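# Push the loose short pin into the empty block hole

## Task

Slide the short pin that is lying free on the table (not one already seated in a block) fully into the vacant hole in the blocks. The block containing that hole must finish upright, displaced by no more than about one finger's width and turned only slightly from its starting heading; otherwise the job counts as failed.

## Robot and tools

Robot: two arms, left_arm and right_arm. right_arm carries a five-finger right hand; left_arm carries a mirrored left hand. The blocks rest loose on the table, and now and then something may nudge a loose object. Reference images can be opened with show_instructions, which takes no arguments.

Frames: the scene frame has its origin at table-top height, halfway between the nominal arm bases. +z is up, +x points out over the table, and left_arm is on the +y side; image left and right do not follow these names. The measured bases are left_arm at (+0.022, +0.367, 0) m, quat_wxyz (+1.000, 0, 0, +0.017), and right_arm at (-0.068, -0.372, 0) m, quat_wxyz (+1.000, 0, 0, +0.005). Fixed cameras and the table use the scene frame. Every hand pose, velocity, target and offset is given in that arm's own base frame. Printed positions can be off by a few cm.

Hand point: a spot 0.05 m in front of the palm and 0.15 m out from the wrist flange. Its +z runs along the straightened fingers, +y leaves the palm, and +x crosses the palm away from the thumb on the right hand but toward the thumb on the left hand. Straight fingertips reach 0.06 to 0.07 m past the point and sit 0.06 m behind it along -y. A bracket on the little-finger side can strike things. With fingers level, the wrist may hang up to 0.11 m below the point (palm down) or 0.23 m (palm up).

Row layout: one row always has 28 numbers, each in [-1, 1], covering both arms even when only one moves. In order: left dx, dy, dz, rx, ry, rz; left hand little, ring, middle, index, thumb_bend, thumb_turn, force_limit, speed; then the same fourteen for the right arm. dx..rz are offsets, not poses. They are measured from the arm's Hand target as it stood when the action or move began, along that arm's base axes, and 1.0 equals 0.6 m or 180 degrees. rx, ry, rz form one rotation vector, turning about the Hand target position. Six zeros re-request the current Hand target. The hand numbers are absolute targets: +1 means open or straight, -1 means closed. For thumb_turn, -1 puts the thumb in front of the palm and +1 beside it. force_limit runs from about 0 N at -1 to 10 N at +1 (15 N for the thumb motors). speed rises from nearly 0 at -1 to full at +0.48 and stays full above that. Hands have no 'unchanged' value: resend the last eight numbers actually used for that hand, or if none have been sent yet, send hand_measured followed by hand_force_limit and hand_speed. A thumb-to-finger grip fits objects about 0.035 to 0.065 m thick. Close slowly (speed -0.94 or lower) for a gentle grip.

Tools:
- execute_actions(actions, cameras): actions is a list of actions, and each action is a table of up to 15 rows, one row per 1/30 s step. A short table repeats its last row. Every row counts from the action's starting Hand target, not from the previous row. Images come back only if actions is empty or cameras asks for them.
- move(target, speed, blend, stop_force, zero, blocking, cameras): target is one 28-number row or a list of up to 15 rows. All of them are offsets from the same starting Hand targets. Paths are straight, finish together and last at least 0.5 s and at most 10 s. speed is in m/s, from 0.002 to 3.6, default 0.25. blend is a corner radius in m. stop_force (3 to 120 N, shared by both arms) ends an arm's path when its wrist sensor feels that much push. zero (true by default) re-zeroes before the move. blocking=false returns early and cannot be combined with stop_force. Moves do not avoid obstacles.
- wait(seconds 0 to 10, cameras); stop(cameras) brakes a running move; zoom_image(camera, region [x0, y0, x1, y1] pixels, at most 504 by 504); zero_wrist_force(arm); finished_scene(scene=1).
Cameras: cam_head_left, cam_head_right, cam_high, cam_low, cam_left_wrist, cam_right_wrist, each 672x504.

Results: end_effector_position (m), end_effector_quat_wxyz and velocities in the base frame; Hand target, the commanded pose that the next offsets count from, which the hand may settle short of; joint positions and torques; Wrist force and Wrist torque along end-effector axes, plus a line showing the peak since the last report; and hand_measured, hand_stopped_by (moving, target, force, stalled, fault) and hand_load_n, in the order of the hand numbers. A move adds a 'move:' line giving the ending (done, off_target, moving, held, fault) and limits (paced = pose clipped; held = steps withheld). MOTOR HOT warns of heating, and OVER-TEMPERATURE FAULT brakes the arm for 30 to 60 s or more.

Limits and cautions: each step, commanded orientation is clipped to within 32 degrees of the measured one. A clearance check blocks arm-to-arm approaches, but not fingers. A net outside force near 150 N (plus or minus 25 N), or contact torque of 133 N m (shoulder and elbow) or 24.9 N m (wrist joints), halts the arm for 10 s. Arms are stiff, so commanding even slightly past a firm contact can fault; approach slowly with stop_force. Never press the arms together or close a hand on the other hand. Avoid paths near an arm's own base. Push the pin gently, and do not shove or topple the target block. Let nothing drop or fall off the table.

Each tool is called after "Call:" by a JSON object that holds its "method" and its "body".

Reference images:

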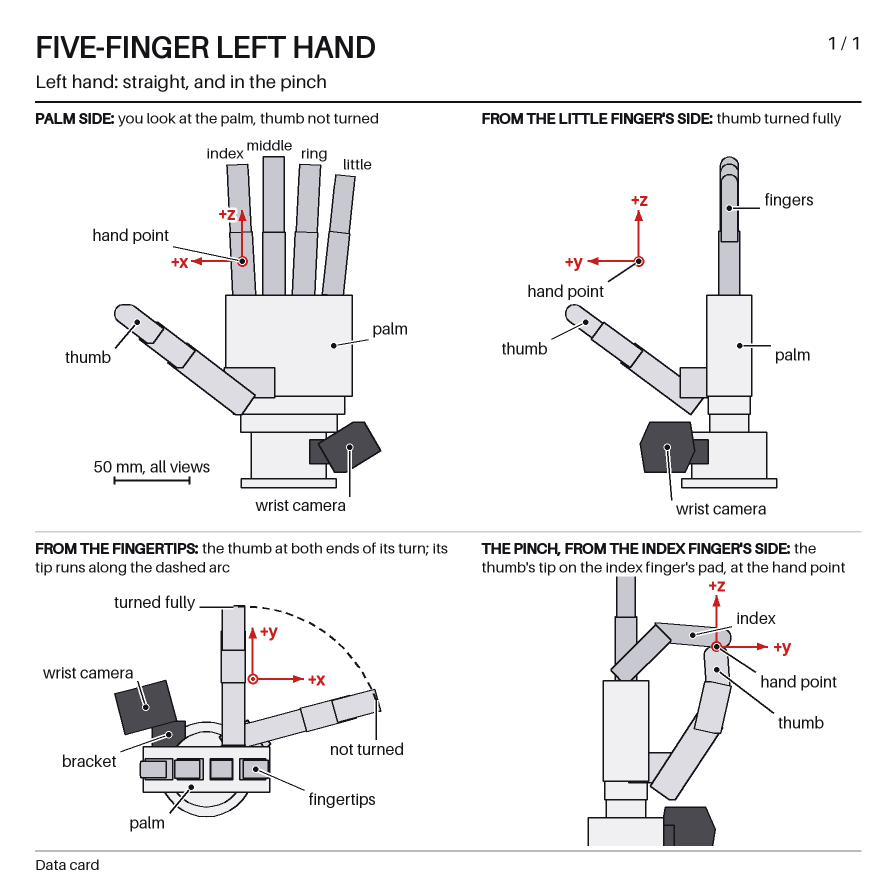

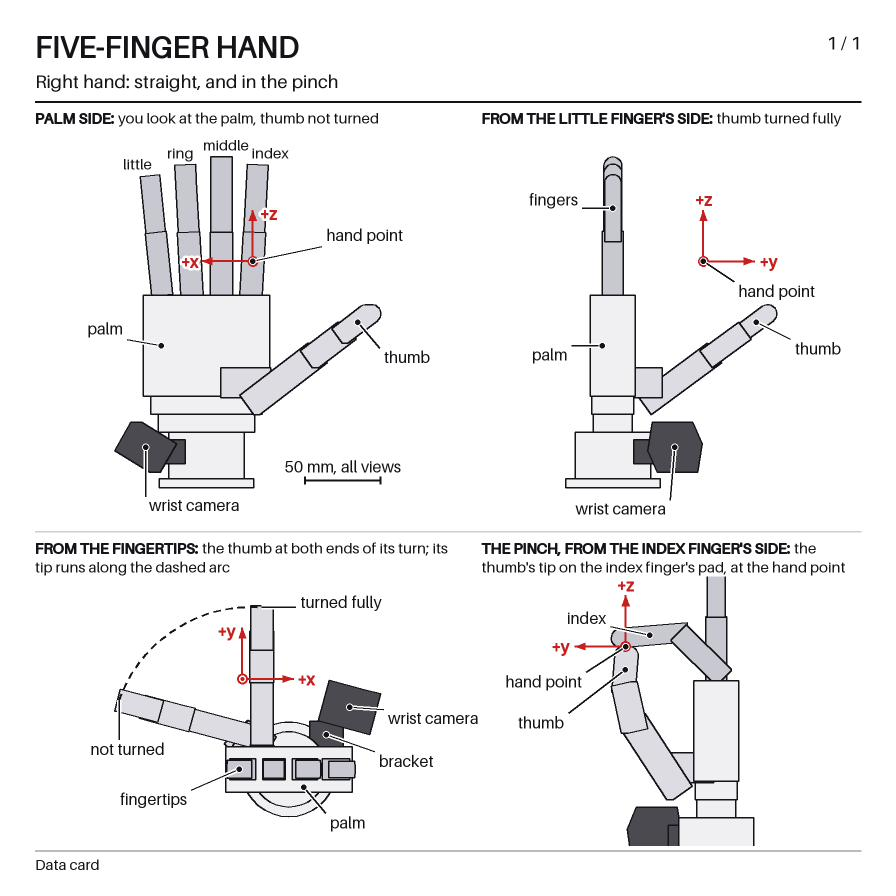

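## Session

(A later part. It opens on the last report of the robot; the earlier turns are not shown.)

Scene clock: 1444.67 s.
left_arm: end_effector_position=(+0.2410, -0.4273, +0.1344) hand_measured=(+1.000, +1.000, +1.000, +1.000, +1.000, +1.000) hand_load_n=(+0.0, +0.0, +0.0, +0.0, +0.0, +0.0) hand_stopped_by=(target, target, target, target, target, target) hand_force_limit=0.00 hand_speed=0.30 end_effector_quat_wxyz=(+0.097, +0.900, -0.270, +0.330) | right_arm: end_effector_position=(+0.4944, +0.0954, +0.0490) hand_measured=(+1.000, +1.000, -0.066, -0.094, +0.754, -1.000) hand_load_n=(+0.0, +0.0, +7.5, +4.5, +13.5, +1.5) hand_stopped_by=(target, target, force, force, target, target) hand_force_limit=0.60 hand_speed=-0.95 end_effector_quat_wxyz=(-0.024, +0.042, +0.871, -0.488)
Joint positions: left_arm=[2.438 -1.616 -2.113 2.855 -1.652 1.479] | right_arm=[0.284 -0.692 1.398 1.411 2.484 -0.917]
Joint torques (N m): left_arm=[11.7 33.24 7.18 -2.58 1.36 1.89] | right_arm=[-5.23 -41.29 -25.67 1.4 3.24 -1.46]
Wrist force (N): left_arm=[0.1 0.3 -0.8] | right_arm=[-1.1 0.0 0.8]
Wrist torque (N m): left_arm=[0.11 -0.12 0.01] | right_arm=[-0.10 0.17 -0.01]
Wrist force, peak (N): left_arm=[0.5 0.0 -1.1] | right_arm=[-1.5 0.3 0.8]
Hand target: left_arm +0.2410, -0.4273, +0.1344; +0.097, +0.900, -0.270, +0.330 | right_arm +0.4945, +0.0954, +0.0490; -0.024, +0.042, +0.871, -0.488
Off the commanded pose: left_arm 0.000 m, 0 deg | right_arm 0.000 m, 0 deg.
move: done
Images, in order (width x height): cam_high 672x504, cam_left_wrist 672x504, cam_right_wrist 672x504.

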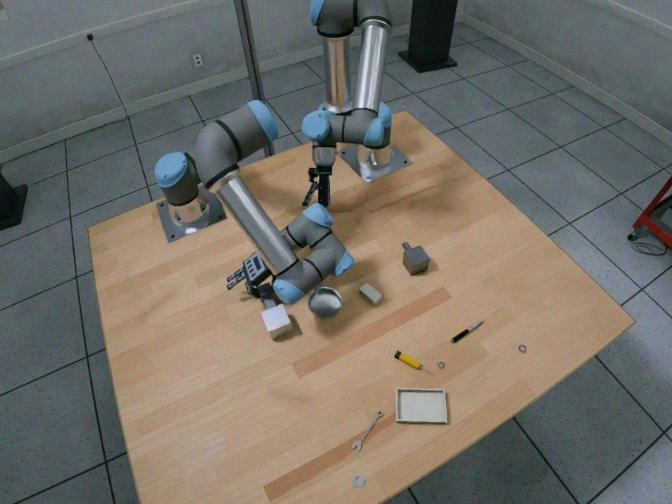

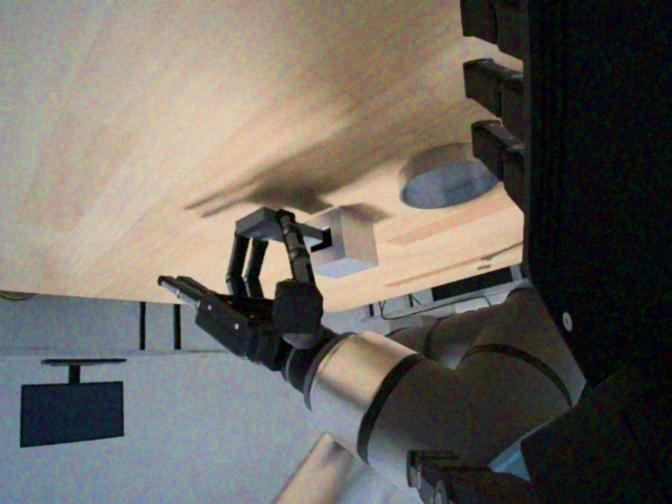

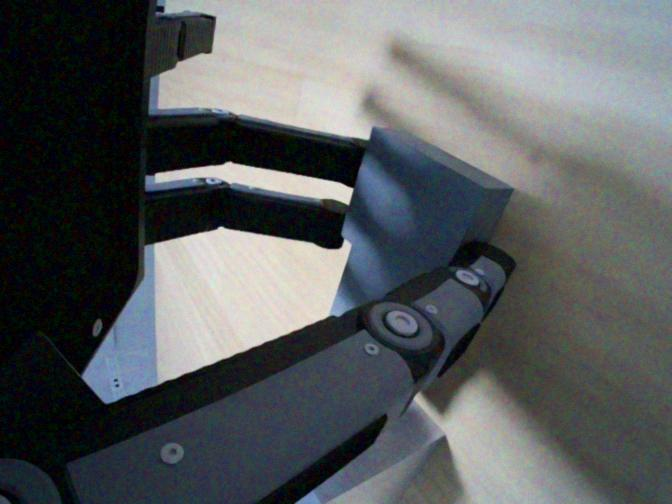

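Call:
{"method": "move", "body": {"target": [[0,0,0,0,0,0,1,1,1,1,1,1,0,0.3,0,0.0032,0,0,0,0,1,1,-0.45,-0.55,0.75,-1,0.6,-0.95],[0,0,0,0,0,0,1,1,1,1,1,1,0,0.3,0.03,0,0,0,0,0,1,1,-0.45,-0.55,0.75,-1,0.6,-0.95]], "speed": 0.015, "stop_force": 3, "cameras": ["cam_high","cam_left_wrist"]}}

Call:
{"method": "zoom_image", "body": {"camera": "cam_left_wrist", "region": [260, 185, 380, 275]}}

Call:
{"method": "zoom_image", "body": {"camera": "cam_high", "region": [255, 280, 300, 340]}}

Scene clock: 1478.30 s.
left_arm: end_effector_position=(+0.2410, -0.4273, +0.1344) hand_measured=(+1.000, +1.000, +1.000, +1.000, +1.000, +1.000) hand_load_n=(+0.0, +0.0, +0.0, +0.0, +0.0, +0.0) hand_stopped_by=(target, target, target, target, target, target) hand_force_limit=0.00 hand_speed=0.30 end_effector_quat_wxyz=(+0.097, +0.900, -0.270, +0.330) | right_arm: end_effector_position=(+0.5125, +0.0954, +0.0490) hand_measured=(+1.000, +1.000, -0.066, -0.094, +0.754, -1.000) hand_load_n=(+0.0, +0.0, +7.5, +5.0, +13.5, +2.0) hand_stopped_by=(target, target, force, force, target, target) hand_force_limit=0.60 hand_speed=-0.95 end_effector_quat_wxyz=(-0.024, +0.042, +0.871, -0.488)
Joint positions: left_arm=[2.438 -1.616 -2.113 2.855 -1.652 1.479] | right_arm=[0.275 -0.663 1.333 1.436 2.489 -0.93]
Joint torques (N m): left_arm=[12.44 33.38 6.75 -2.3 1 1.94] | right_arm=[-4.82 -41.9 -26.18 4.25 3.1 -1.48]
Wrist force (N): left_arm=[0.4 -0.1 -0.9] | right_arm=[-1.3 0.1 0.8]
Wrist torque (N m): left_arm=[0.04 -0.16 0.04] | right_arm=[-0.06 0.21 -0.02]
Wrist force, peak (N): left_arm=[0.4 0.2 -1.1] | right_arm=[-1.4 0.2 1.0]
Hand target: left_arm +0.2410, -0.4273, +0.1344; +0.097, +0.900, -0.270, +0.330 | right_arm +0.5125, +0.0954, +0.0490; -0.024, +0.042, +0.871, -0.488
Off the commanded pose: left_arm 0.000 m, 0 deg | right_arm 0.000 m, 0 deg.
move: done
Images, in order (width x height): cam_high 672x504, cam_left_wrist 672x504.

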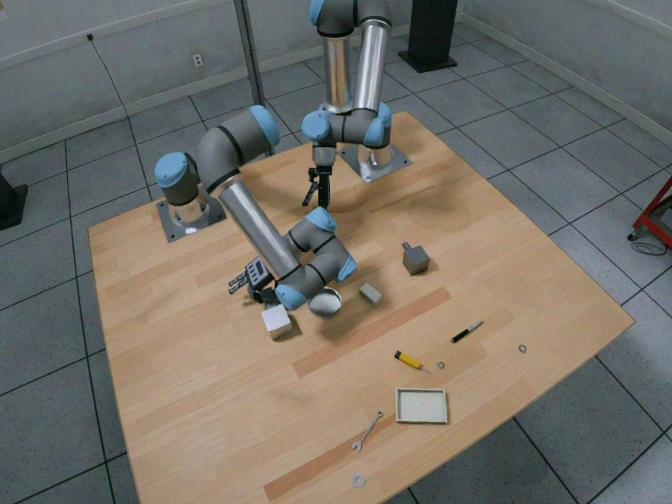

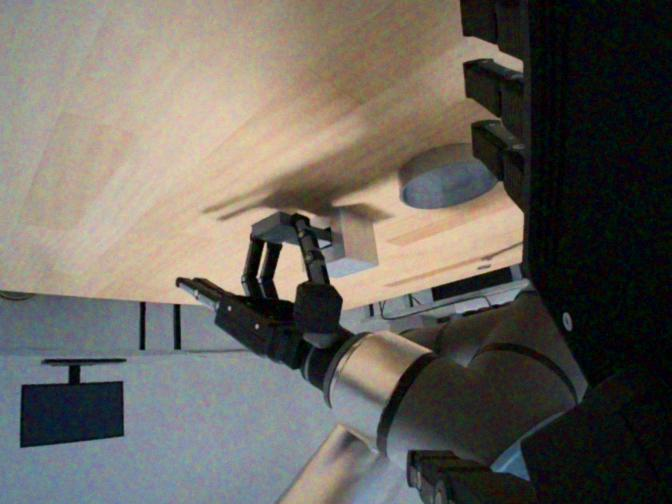

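Scaled by 4.200 from the camera's 672x504 image, which has a finer 960x720 frame.

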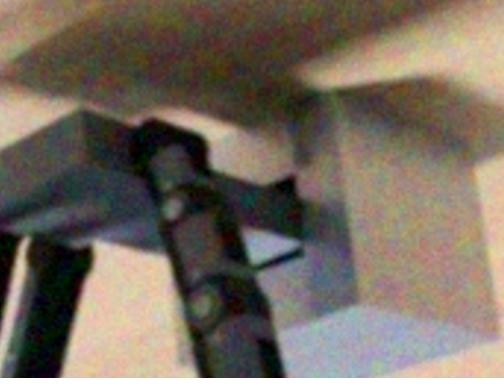

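Scaled by 8.400.

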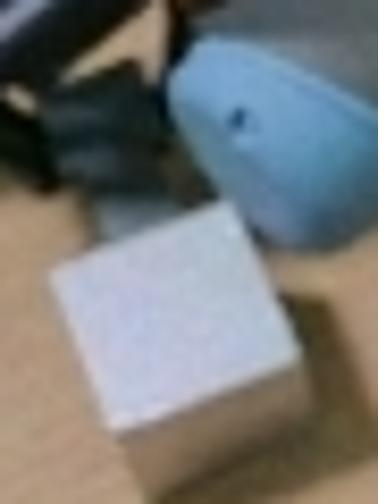

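Call:
{"method": "move", "body": {"target": [0,0,0,0,0,0,1,1,1,1,1,1,0,0.3,0.02,-0.0019,0,0,0,0,1,1,-0.45,-0.55,0.75,-1,0.6,-0.95], "speed": 0.012, "stop_force": 3, "cameras": ["cam_high","cam_left_wrist"]}}

Call:
{"method": "zoom_image", "body": {"camera": "cam_left_wrist", "region": [260, 185, 380, 275]}}

Call:
{"method": "zoom_image", "body": {"camera": "cam_high", "region": [255, 280, 300, 340]}}

Scene clock: 1490.50 s.
left_arm: end_effector_position=(+0.2410, -0.4273, +0.1344) hand_measured=(+1.000, +1.000, +1.000, +1.000, +1.000, +1.000) hand_load_n=(+0.0, +0.0, +0.0, +0.0, +0.0, +0.0) hand_stopped_by=(target, target, target, target, target, target) hand_force_limit=0.00 hand_speed=0.30 end_effector_quat_wxyz=(+0.097, +0.900, -0.270, +0.330) | right_arm: end_effector_position=(+0.5245, +0.0942, +0.0490) hand_measured=(+1.000, +1.000, -0.066, -0.094, +0.754, -1.000) hand_load_n=(+0.0, +0.0, +7.5, +5.0, +13.5, +2.0) hand_stopped_by=(target, target, force, force, target, target) hand_force_limit=0.60 hand_speed=-0.95 end_effector_quat_wxyz=(-0.024, +0.042, +0.871, -0.488)
Joint positions: left_arm=[2.438 -1.616 -2.113 2.855 -1.652 1.479] | right_arm=[0.267 -0.643 1.29 1.451 2.493 -0.941]
Joint torques (N m): left_arm=[12.66 33.33 7.66 -2.47 1.15 2.01] | right_arm=[-5.63 -42.57 -27.02 4.23 3.26 -1.37]
Wrist force (N): left_arm=[0.3 0.2 -1.0] | right_arm=[-1.2 0.1 1.1]
Wrist torque (N m): left_arm=[0.10 -0.15 0.03] | right_arm=[-0.07 0.21 -0.02]
Wrist force, peak (N): left_arm=[0.5 0.0 -1.1] | right_arm=[-1.4 0.2 0.8]
Hand target: left_arm +0.2410, -0.4273, +0.1344; +0.097, +0.900, -0.270, +0.330 | right_arm +0.5245, +0.0942, +0.0490; -0.024, +0.042, +0.871, -0.488
Off the commanded pose: left_arm 0.000 m, 0 deg | right_arm 0.000 m, 0 deg.
move: done
Images, in order (width x height): cam_high 672x504, cam_left_wrist 672x504.

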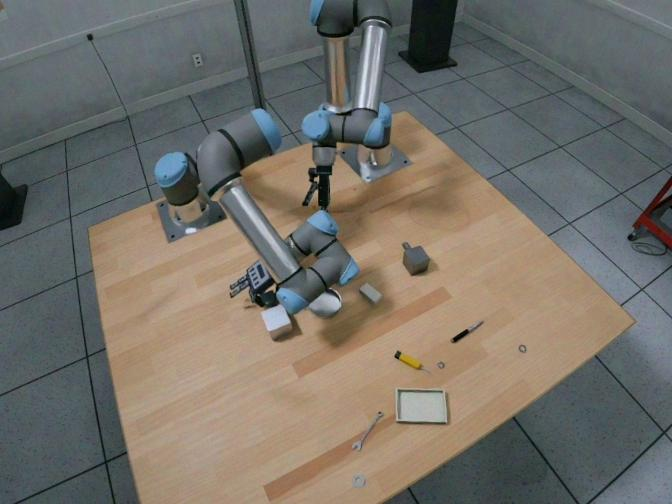

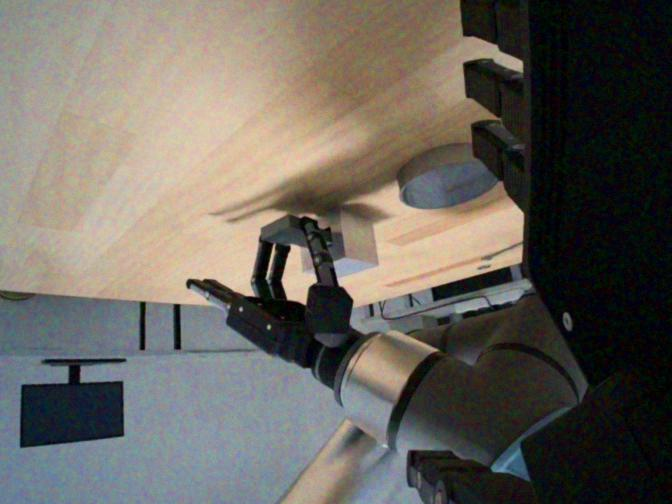

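Scaled by 4.200 from the camera's 672x504 image, which has a finer 960x720 frame.

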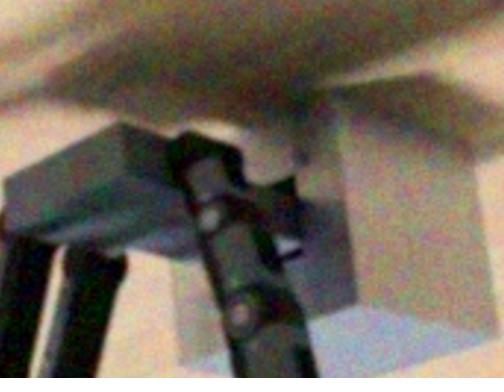

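Scaled by 8.400.

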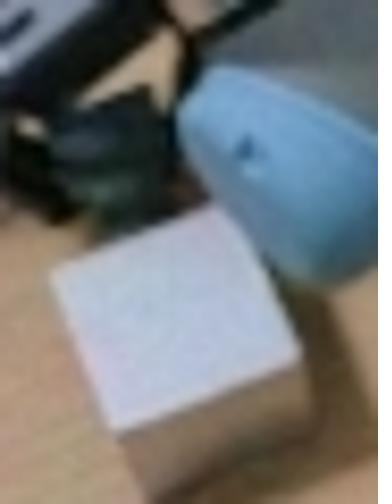

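Call:
{"method": "move", "body": {"target": [0,0,0,0,0,0,1,1,1,1,1,1,0,0.3,0.02,-0.0019,0,0,0,0,1,1,-0.45,-0.55,0.75,-1,0.6,-0.95], "speed": 0.012, "stop_force": 3, "cameras": ["cam_high","cam_left_wrist"]}}

Call:
{"method": "zoom_image", "body": {"camera": "cam_left_wrist", "region": [260, 185, 380, 275]}}

Call:
{"method": "zoom_image", "body": {"camera": "cam_high", "region": [255, 280, 300, 340]}}

Scene clock: 1499.97 s.
left_arm: end_effector_position=(+0.2410, -0.4273, +0.1344) hand_measured=(+1.000, +1.000, +1.000, +1.000, +1.000, +1.000) hand_load_n=(+0.0, +0.0, +0.0, +0.0, +0.0, -0.5) hand_stopped_by=(target, target, target, target, target, target) hand_force_limit=0.00 hand_speed=0.30 end_effector_quat_wxyz=(+0.097, +0.900, -0.270, +0.330) | right_arm: end_effector_position=(+0.5365, +0.0931, +0.0490) hand_measured=(+1.000, +1.000, -0.066, -0.094, +0.754, -1.000) hand_load_n=(+0.0, +0.0, +7.5, +4.5, +14.0, -0.5) hand_stopped_by=(target, target, force, force, target, target) hand_force_limit=0.60 hand_speed=-0.95 end_effector_quat_wxyz=(-0.024, +0.042, +0.871, -0.488)
Joint positions: left_arm=[2.438 -1.616 -2.113 2.855 -1.652 1.479] | right_arm=[0.26 -0.623 1.246 1.466 2.497 -0.952]
Joint torques (N m): left_arm=[11.63 33.88 7.28 -2.41 1.04 1.85] | right_arm=[-5.67 -45.34 -29.2 3.89 3.61 -1.21]
Wrist force (N): left_arm=[0.3 0.1 -0.7] | right_arm=[1.8 0.3 0.9]
Wrist torque (N m): left_arm=[0.07 -0.14 0.03] | right_arm=[-0.07 0.15 -0.05]
Wrist force, peak (N): left_arm=[0.3 0.1 -1.2] | right_arm=[1.9 0.6 0.9]
Hand target: left_arm +0.2410, -0.4273, +0.1344; +0.097, +0.900, -0.270, +0.330 | right_arm +0.5365, +0.0931, +0.0490; -0.024, +0.042, +0.871, -0.488
Off the commanded pose: left_arm 0.000 m, 0 deg | right_arm 0.000 m, 0 deg.
move: done
Images, in order (width x height): cam_high 672x504, cam_left_wrist 672x504.

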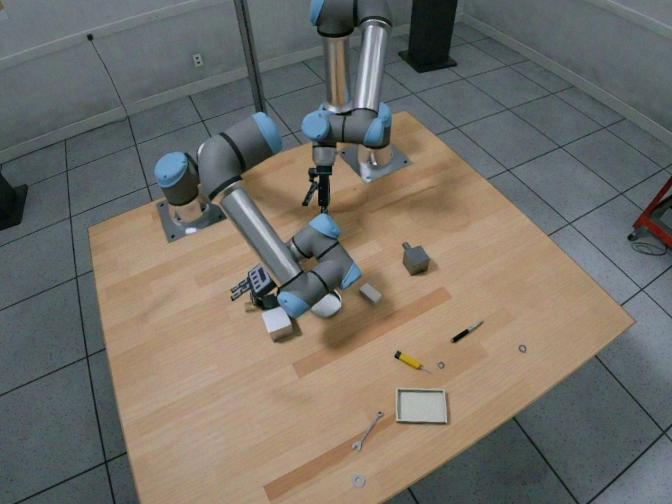

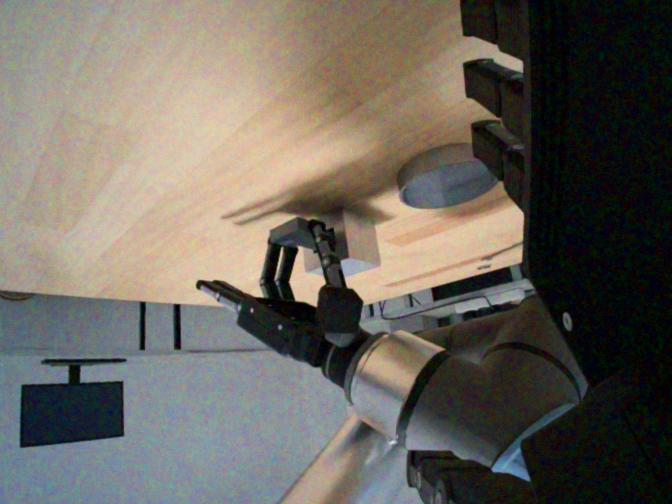

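Scaled by 4.200 from the camera's 672x504 image, which has a finer 960x720 frame.

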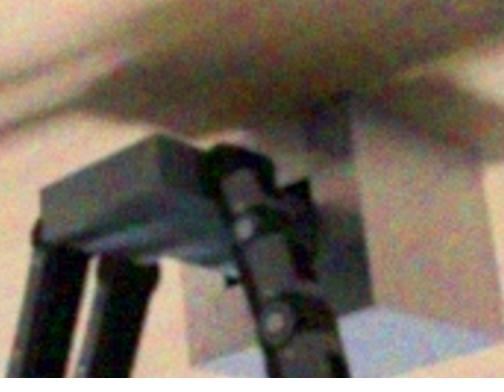

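Scaled by 8.400.

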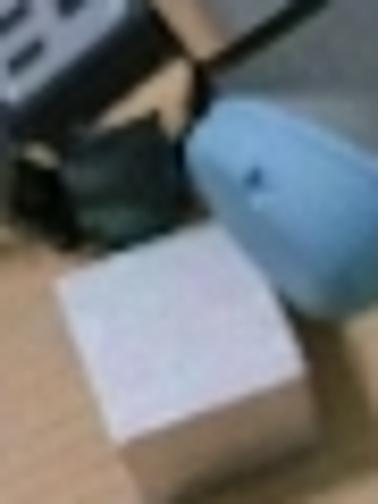

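Call:
{"method": "move", "body": {"target": [0,0,0,0,0,0,1,1,1,1,1,1,0,0.3,-0.0066,0.0006,0,0,0,0,1,1,-0.45,-0.55,0.75,-1,0.6,-0.95], "speed": 0.01, "cameras": ["cam_high","cam_left_wrist","cam_right_wrist"]}}

Call:
{"method": "zoom_image", "body": {"camera": "cam_high", "region": [255, 280, 300, 340]}}

Call:
{"method": "zoom_image", "body": {"camera": "cam_right_wrist", "region": [200, 100, 520, 504]}}

Scene clock: 1518.50 s.
left_arm: end_effector_position=(+0.2410, -0.4273, +0.1344) hand_measured=(+1.000, +1.000, +1.000, +1.000, +1.000, +1.000) hand_load_n=(+0.0, +0.0, +0.0, +0.0, +0.0, +0.0) hand_stopped_by=(target, target, target, target, target, target) hand_force_limit=0.00 hand_speed=0.30 end_effector_quat_wxyz=(+0.097, +0.900, -0.270, +0.330) | right_arm: end_effector_position=(+0.5326, +0.0934, +0.0490) hand_measured=(+1.000, +1.000, -0.066, -0.094, +0.754, -1.000) hand_load_n=(+0.0, +0.0, +7.5, +4.5, +13.5, +1.5) hand_stopped_by=(target, target, force, force, target, target) hand_force_limit=0.60 hand_speed=-0.95 end_effector_quat_wxyz=(-0.024, +0.042, +0.871, -0.488)
Joint positions: left_arm=[2.438 -1.616 -2.113 2.855 -1.652 1.479] | right_arm=[0.262 -0.629 1.26 1.461 2.495 -0.948]
Joint torques (N m): left_arm=[11.64 31.86 6.96 -2.39 0.95 2.03] | right_arm=[6.55 -61.72 -1.37 1.54 -0.51 1.44]
Wrist force (N): left_arm=[0.3 0.1 -0.6] | right_arm=[-1.1 0.2 0.8]
Wrist torque (N m): left_arm=[0.06 -0.13 0.03] | right_arm=[-0.05 0.18 -0.22]
Wrist force, peak (N): left_arm=[0.4 0.3 -1.1] | right_arm=[1.8 0.4 1.1]
Hand target: left_arm +0.2410, -0.4273, +0.1344; +0.097, +0.900, -0.270, +0.330 | right_arm +0.5325, +0.0935, +0.0490; -0.024, +0.042, +0.871, -0.488
Off the commanded pose: left_arm 0.000 m, 0 deg | right_arm 0.000 m, 0 deg.
move: done
Images, in order (width x height): cam_high 672x504, cam_left_wrist 672x504, cam_right_wrist 672x504.

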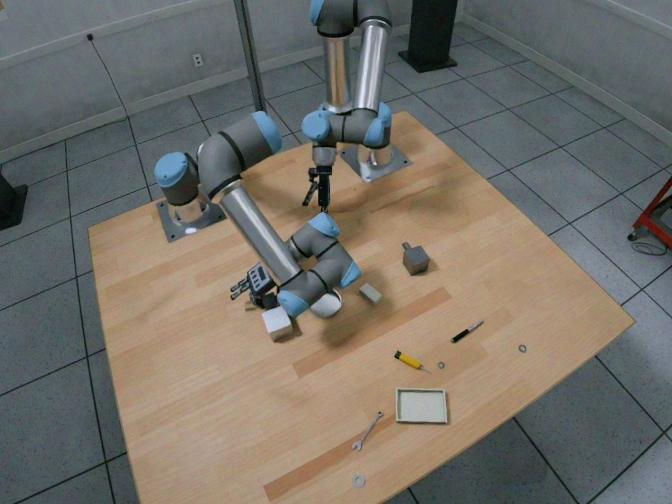

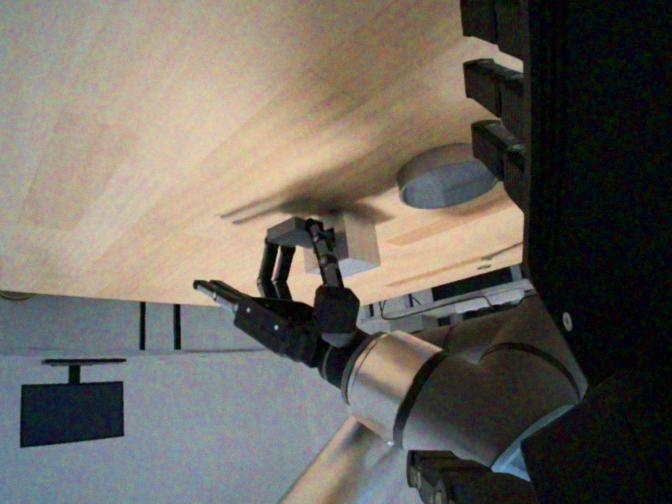

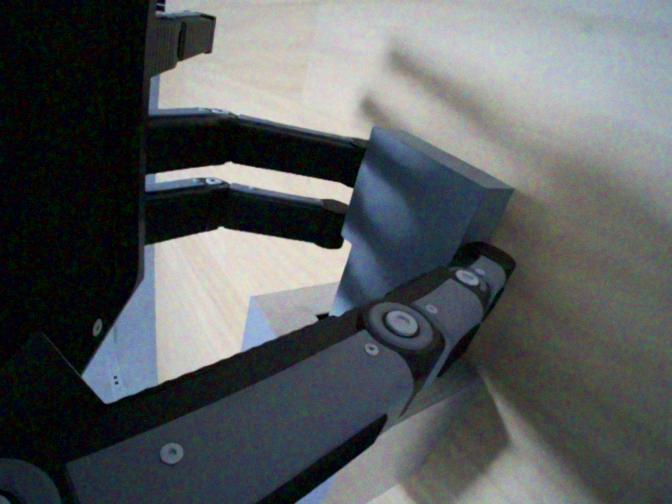

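Scaled by 8.400.

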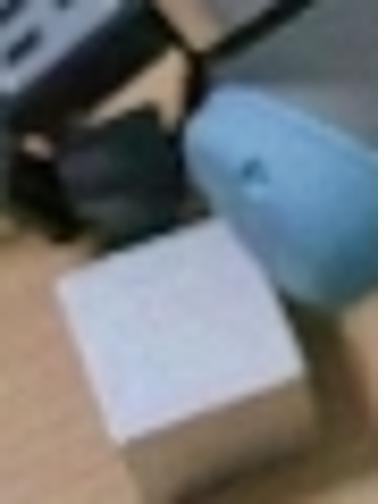

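Scaled by 1.248 from the camera's 672x504 image, which has a finer 960x720 frame.

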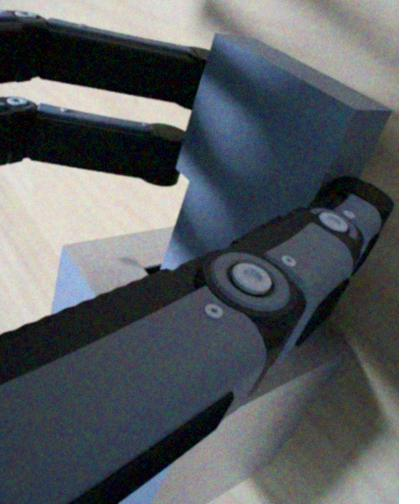

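Call:
{"method": "move", "body": {"target": [0,0,0,0,0,0,1,1,1,1,1,1,0,0.3,0,0,-0.025,0,0,0,1,1,-0.45,-0.55,0.75,-1,0.6,-0.95], "speed": 0.006, "stop_force": 3}}

Scene clock: 1548.27 s.
left_arm: end_effector_position=(+0.2410, -0.4273, +0.1344) hand_measured=(+1.000, +1.000, +1.000, +1.000, +1.000, +1.000) hand_load_n=(+0.0, +0.0, +0.0, +0.0, +0.0, +0.0) hand_stopped_by=(target, target, target, target, target, target) hand_force_limit=0.00 hand_speed=0.30 end_effector_quat_wxyz=(+0.097, +0.900, -0.270, +0.330) | right_arm: end_effector_position=(+0.5325, +0.0935, +0.0340) hand_measured=(+1.000, +1.000, -0.066, -0.094, +0.754, -1.000) hand_load_n=(+0.0, +0.0, +8.5, +4.0, +13.0, +1.5) hand_stopped_by=(target, target, force, force, target, target) hand_force_limit=0.60 hand_speed=-0.95 end_effector_quat_wxyz=(-0.024, +0.042, +0.871, -0.488)
Joint positions: left_arm=[2.438 -1.616 -2.113 2.855 -1.652 1.479] | right_arm=[0.262 -0.607 1.262 1.438 2.495 -0.948]
Joint torques (N m): left_arm=[11.43 32.56 7.23 -2.49 1.09 1.74] | right_arm=[6.16 -42.26 -2.2 1.05 -0.19 0.02]
Wrist force (N): left_arm=[0.4 0.2 -0.8] | right_arm=[-0.2 -2.1 0.4]
Wrist torque (N m): left_arm=[0.08 -0.15 0.03] | right_arm=[-0.17 0.15 -0.20]
Wrist force, peak (N): left_arm=[0.4 0.1 -1.1] | right_arm=[-0.1 -2.4 0.3]
Hand target: left_arm +0.2410, -0.4273, +0.1344; +0.097, +0.900, -0.270, +0.330 | right_arm +0.5325, +0.0935, +0.0340; -0.024, +0.042, +0.871, -0.488
Off the commanded pose: left_arm 0.000 m, 0 deg | right_arm 0.000 m, 0 deg.
move: done

Call:
{"method": "execute_actions", "body": {"actions": []}}

Call:
{"method": "zoom_image", "body": {"camera": "cam_left_wrist", "region": [240, 185, 390, 305]}}

Call:
{"method": "zoom_image", "body": {"camera": "cam_low", "region": [100, 220, 170, 275]}}

Scene clock: 1554.30 s.
left_arm: end_effector_position=(+0.2410, -0.4273, +0.1344) hand_measured=(+1.000, +1.000, +1.000, +1.000, +1.000, +1.000) hand_load_n=(+0.0, +0.0, +0.0, +0.5, +0.0, +0.0) hand_stopped_by=(target, target, target, target, target, target) hand_force_limit=0.00 hand_speed=0.30 end_effector_quat_wxyz=(+0.097, +0.900, -0.270, +0.330) | right_arm: end_effector_position=(+0.5325, +0.0935, +0.0340) hand_measured=(+1.000, +1.000, -0.066, -0.094, +0.754, -1.000) hand_load_n=(+0.0, +0.0, +8.5, +4.0, +13.0, +1.5) hand_stopped_by=(target, target, force, force, target, target) hand_force_limit=0.60 hand_speed=-0.95 end_effector_quat_wxyz=(-0.024, +0.042, +0.871, -0.488)
Joint positions: left_arm=[2.438 -1.616 -2.113 2.855 -1.652 1.479] | right_arm=[0.262 -0.607 1.262 1.438 2.495 -0.948]
Joint velocities: within noise
Joint torques (N m): left_arm=[10.01 32.67 8.09 -2.4 0.98 1.75] | right_arm=[5.63 -46.04 -2.21 2.23 0.49 -0.7]
Wrist force (N): left_arm=[0.3 0.1 -0.9] | right_arm=[0.0 -1.8 0.4]
Wrist torque (N m): left_arm=[0.07 -0.14 0.02] | right_arm=[-0.16 0.11 -0.19]
Wrist force, peak (N): left_arm=[0.4 0.1 -1.1] | right_arm=[-0.2 -2.2 0.2]
Hand target: left_arm +0.2410, -0.4273, +0.1344; +0.097, +0.900, -0.270, +0.330 | right_arm +0.5325, +0.0935, +0.0340; -0.024, +0.042, +0.871, -0.488
Off the commanded pose: left_arm 0.000 m, 0 deg | right_arm 0.000 m, 0 deg.

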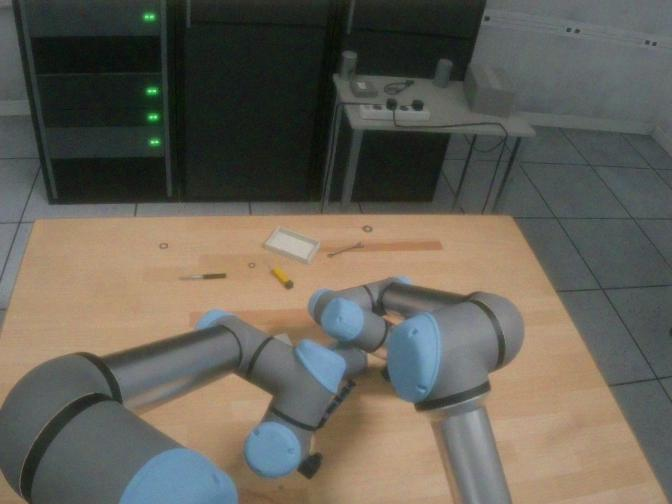

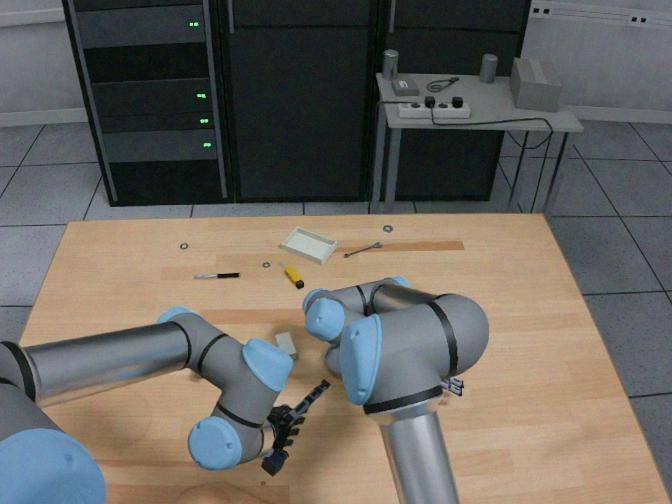

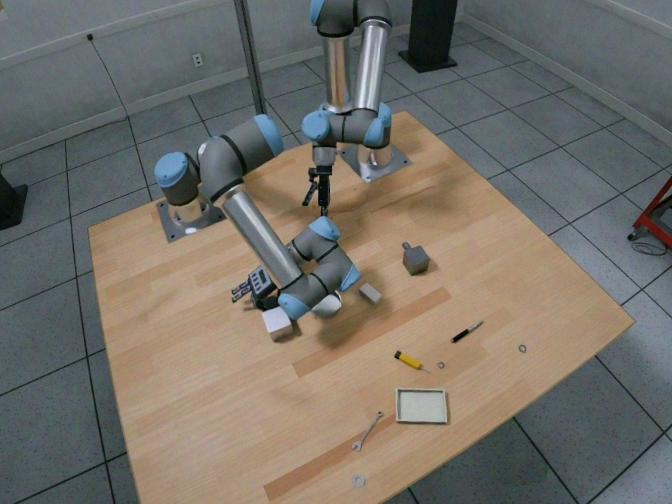

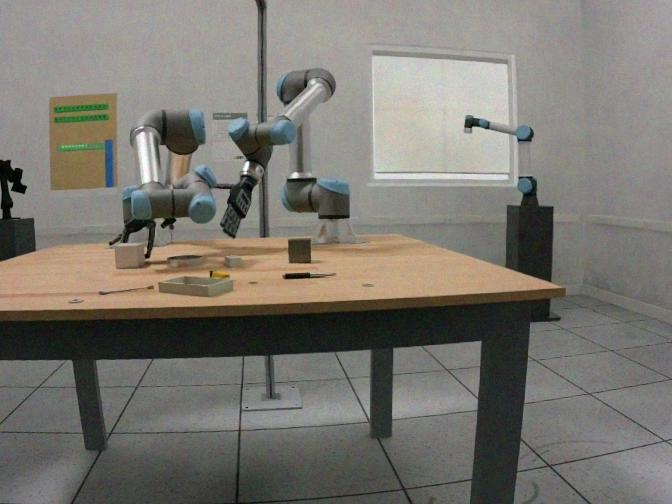

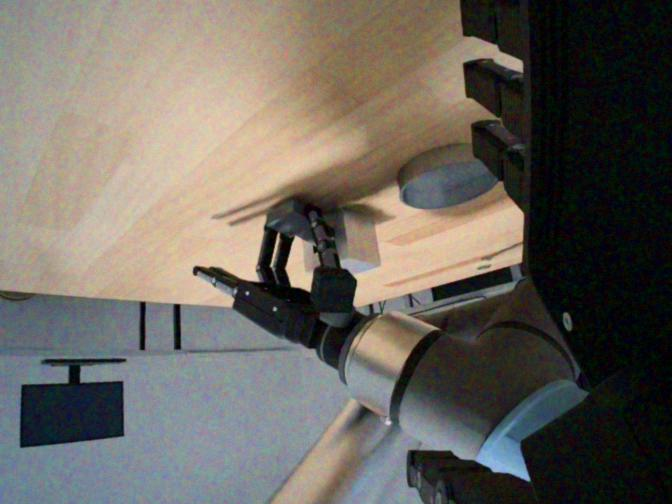

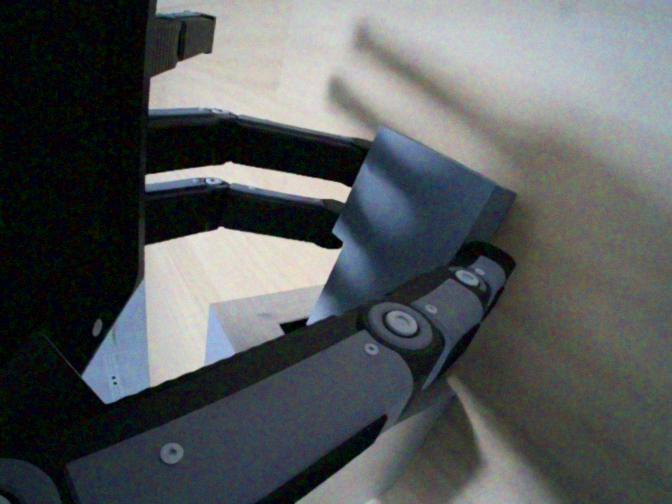

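Scaled by 3.360 from the camera's 672x504 image, which has a finer 960x720 frame.

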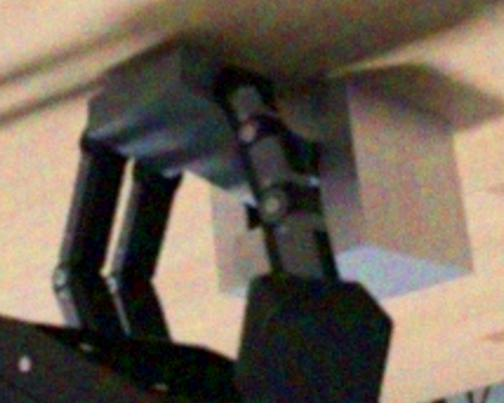

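Scaled by 7.200.

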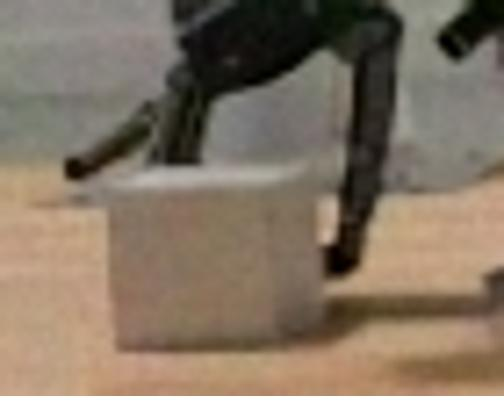

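Call:
{"method": "move", "body": {"target": [[0,0,0,0,0,0,1,1,1,1,1,1,0,0.3,-0.02,0.002,0.015,0,0,0,1,1,-0.45,-0.55,0.75,-1,0.6,-0.95],[0,0,0,0,0,0,1,1,1,1,1,1,0,0.3,-0.117,0.01,0.02,0,0,0,1,1,-0.45,-0.55,0.75,-1,0.6,-0.95],[0,0,0,0,0,0,1,1,1,1,1,1,0,0.3,-0.11,0.01,0.19,0,0,0,1,1,-0.45,-0.55,0.75,-1,0.6,-0.95],[0,0,0,0,0,0,1,1,1,1,1,1,0,0.3,-0.055,0.005,0.19,0,0,0,1,1,-0.45,-0.55,0.75,-1,0.6,-0.95]], "speed": 0.08, "cameras": ["cam_high","cam_right_wrist","cam_left_wrist"]}}

Call:
{"method": "zoom_image", "body": {"camera": "cam_right_wrist", "region": [380, 250, 580, 450]}}

Call:
{"method": "zoom_image", "body": {"camera": "cam_left_wrist", "region": [180, 150, 400, 330]}}

Scene clock: 1590.63 s.
left_arm: end_effector_position=(+0.2410, -0.4273, +0.1344) hand_measured=(+1.000, +1.000, +1.000, +1.000, +1.000, +1.000) hand_load_n=(+0.0, +0.0, +0.0, +0.0, -0.5, +0.0) hand_stopped_by=(target, target, target, target, target, target) hand_force_limit=0.00 hand_speed=0.30 end_effector_quat_wxyz=(+0.097, +0.900, -0.270, +0.330) | right_arm: end_effector_position=(+0.4994, +0.0965, +0.1480) hand_measured=(+1.000, +1.000, -0.066, -0.094, +0.754, -1.000) hand_load_n=(+0.0, +0.0, +7.5, +4.0, +13.5, +1.5) hand_stopped_by=(target, target, force, force, target, target) hand_force_limit=0.60 hand_speed=-0.95 end_effector_quat_wxyz=(-0.024, +0.042, +0.871, -0.488)
Joint positions: left_arm=[2.438 -1.616 -2.113 2.855 -1.652 1.479] | right_arm=[0.283 -0.819 1.339 1.596 2.485 -0.918]
Joint torques (N m): left_arm=[11.49 32.04 7.59 -2.66 1.07 2.05] | right_arm=[-5.2 -39.69 -29.16 4.21 3.26 -1.4]
Wrist force (N): left_arm=[0.6 0.2 -0.8] | right_arm=[-1.0 0.2 1.0]
Wrist torque (N m): left_arm=[0.10 -0.18 0.03] | right_arm=[-0.07 0.15 -0.01]
Wrist force, peak (N): left_arm=[0.1 0.3 -1.2] | right_arm=[-1.9 1.3 1.1]
Hand target: left_arm +0.2410, -0.4273, +0.1344; +0.097, +0.900, -0.270, +0.330 | right_arm +0.4995, +0.0965, +0.1480; -0.024, +0.042, +0.871, -0.488
Off the commanded pose: left_arm 0.000 m, 0 deg | right_arm 0.000 m, 0 deg.
move: done
Images, in order (width x height): cam_high 672x504, cam_left_wrist 672x504, cam_right_wrist 672x504.

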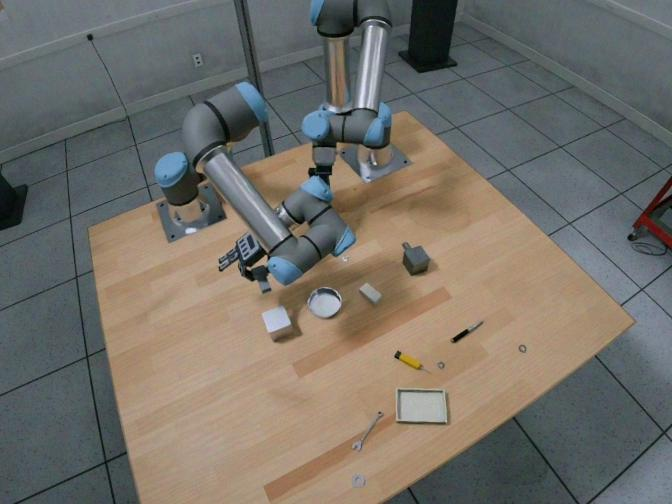

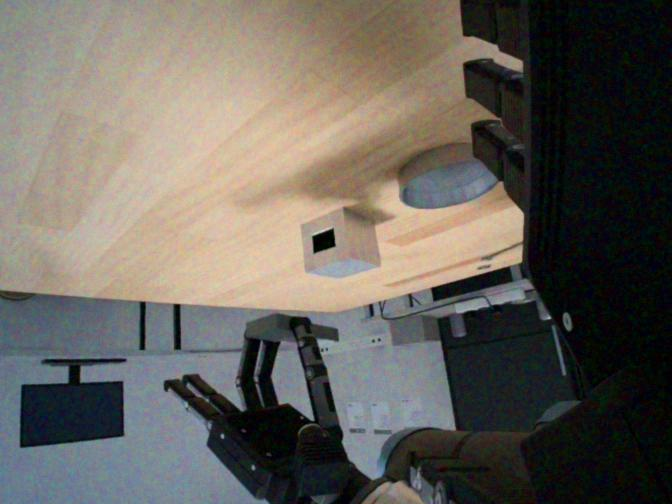

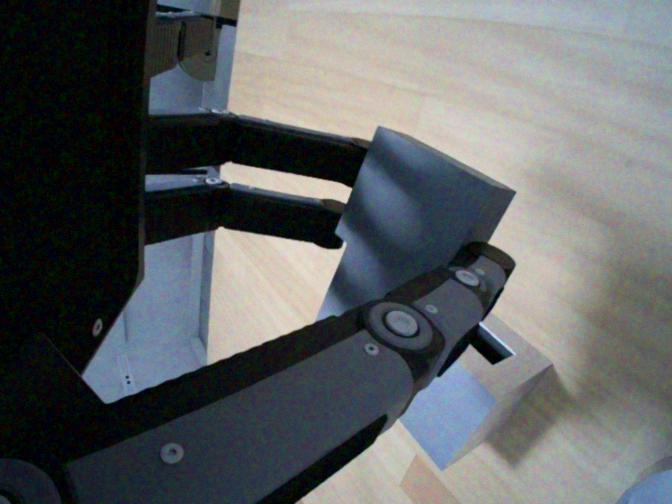

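Scaled by 2.520 from the camera's 672x504 image, which has a finer 960x720 frame.

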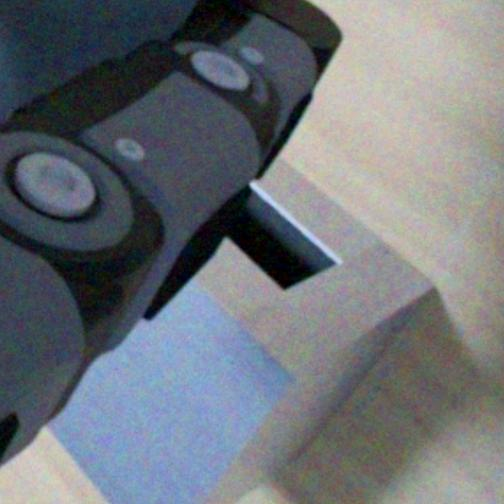

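Scaled by 2.291 from the camera's 672x504 image, which has a finer 960x720 frame.

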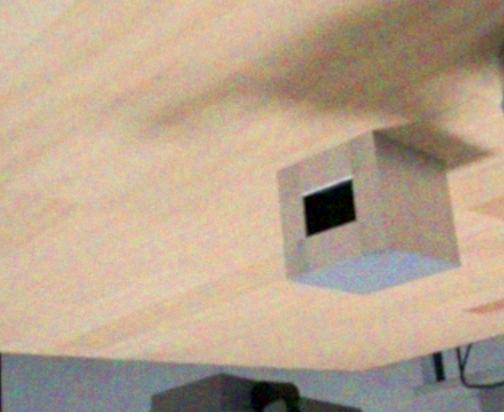

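Call:
{"method": "zoom_image", "body": {"camera": "cam_left_wrist", "region": [300, 218, 350, 268]}}

Call:
{"method": "zoom_image", "body": {"camera": "cam_right_wrist", "region": [460, 310, 530, 380]}}

Scaled by 10.080 from the camera's 672x504 image, which has a finer 960x720 frame.

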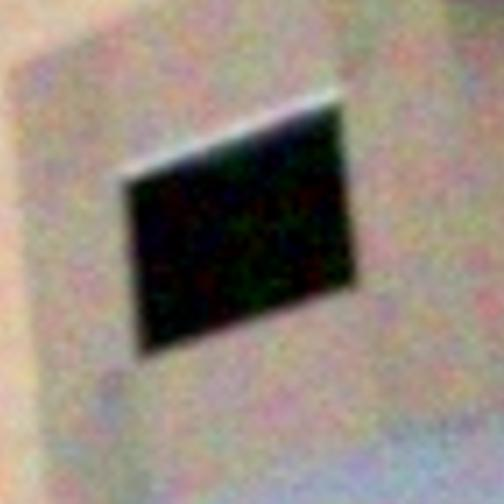

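Scaled by 7.200 from the camera's 672x504 image, which has a finer 960x720 frame.

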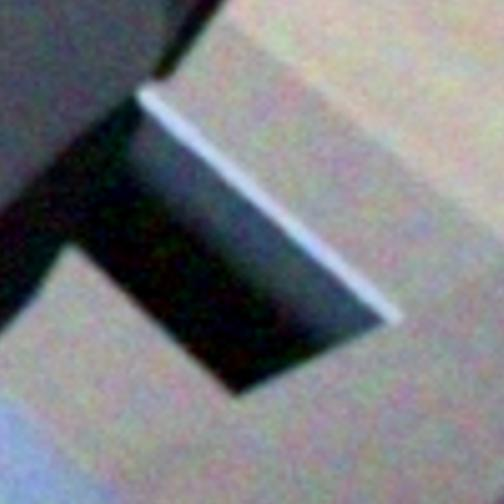

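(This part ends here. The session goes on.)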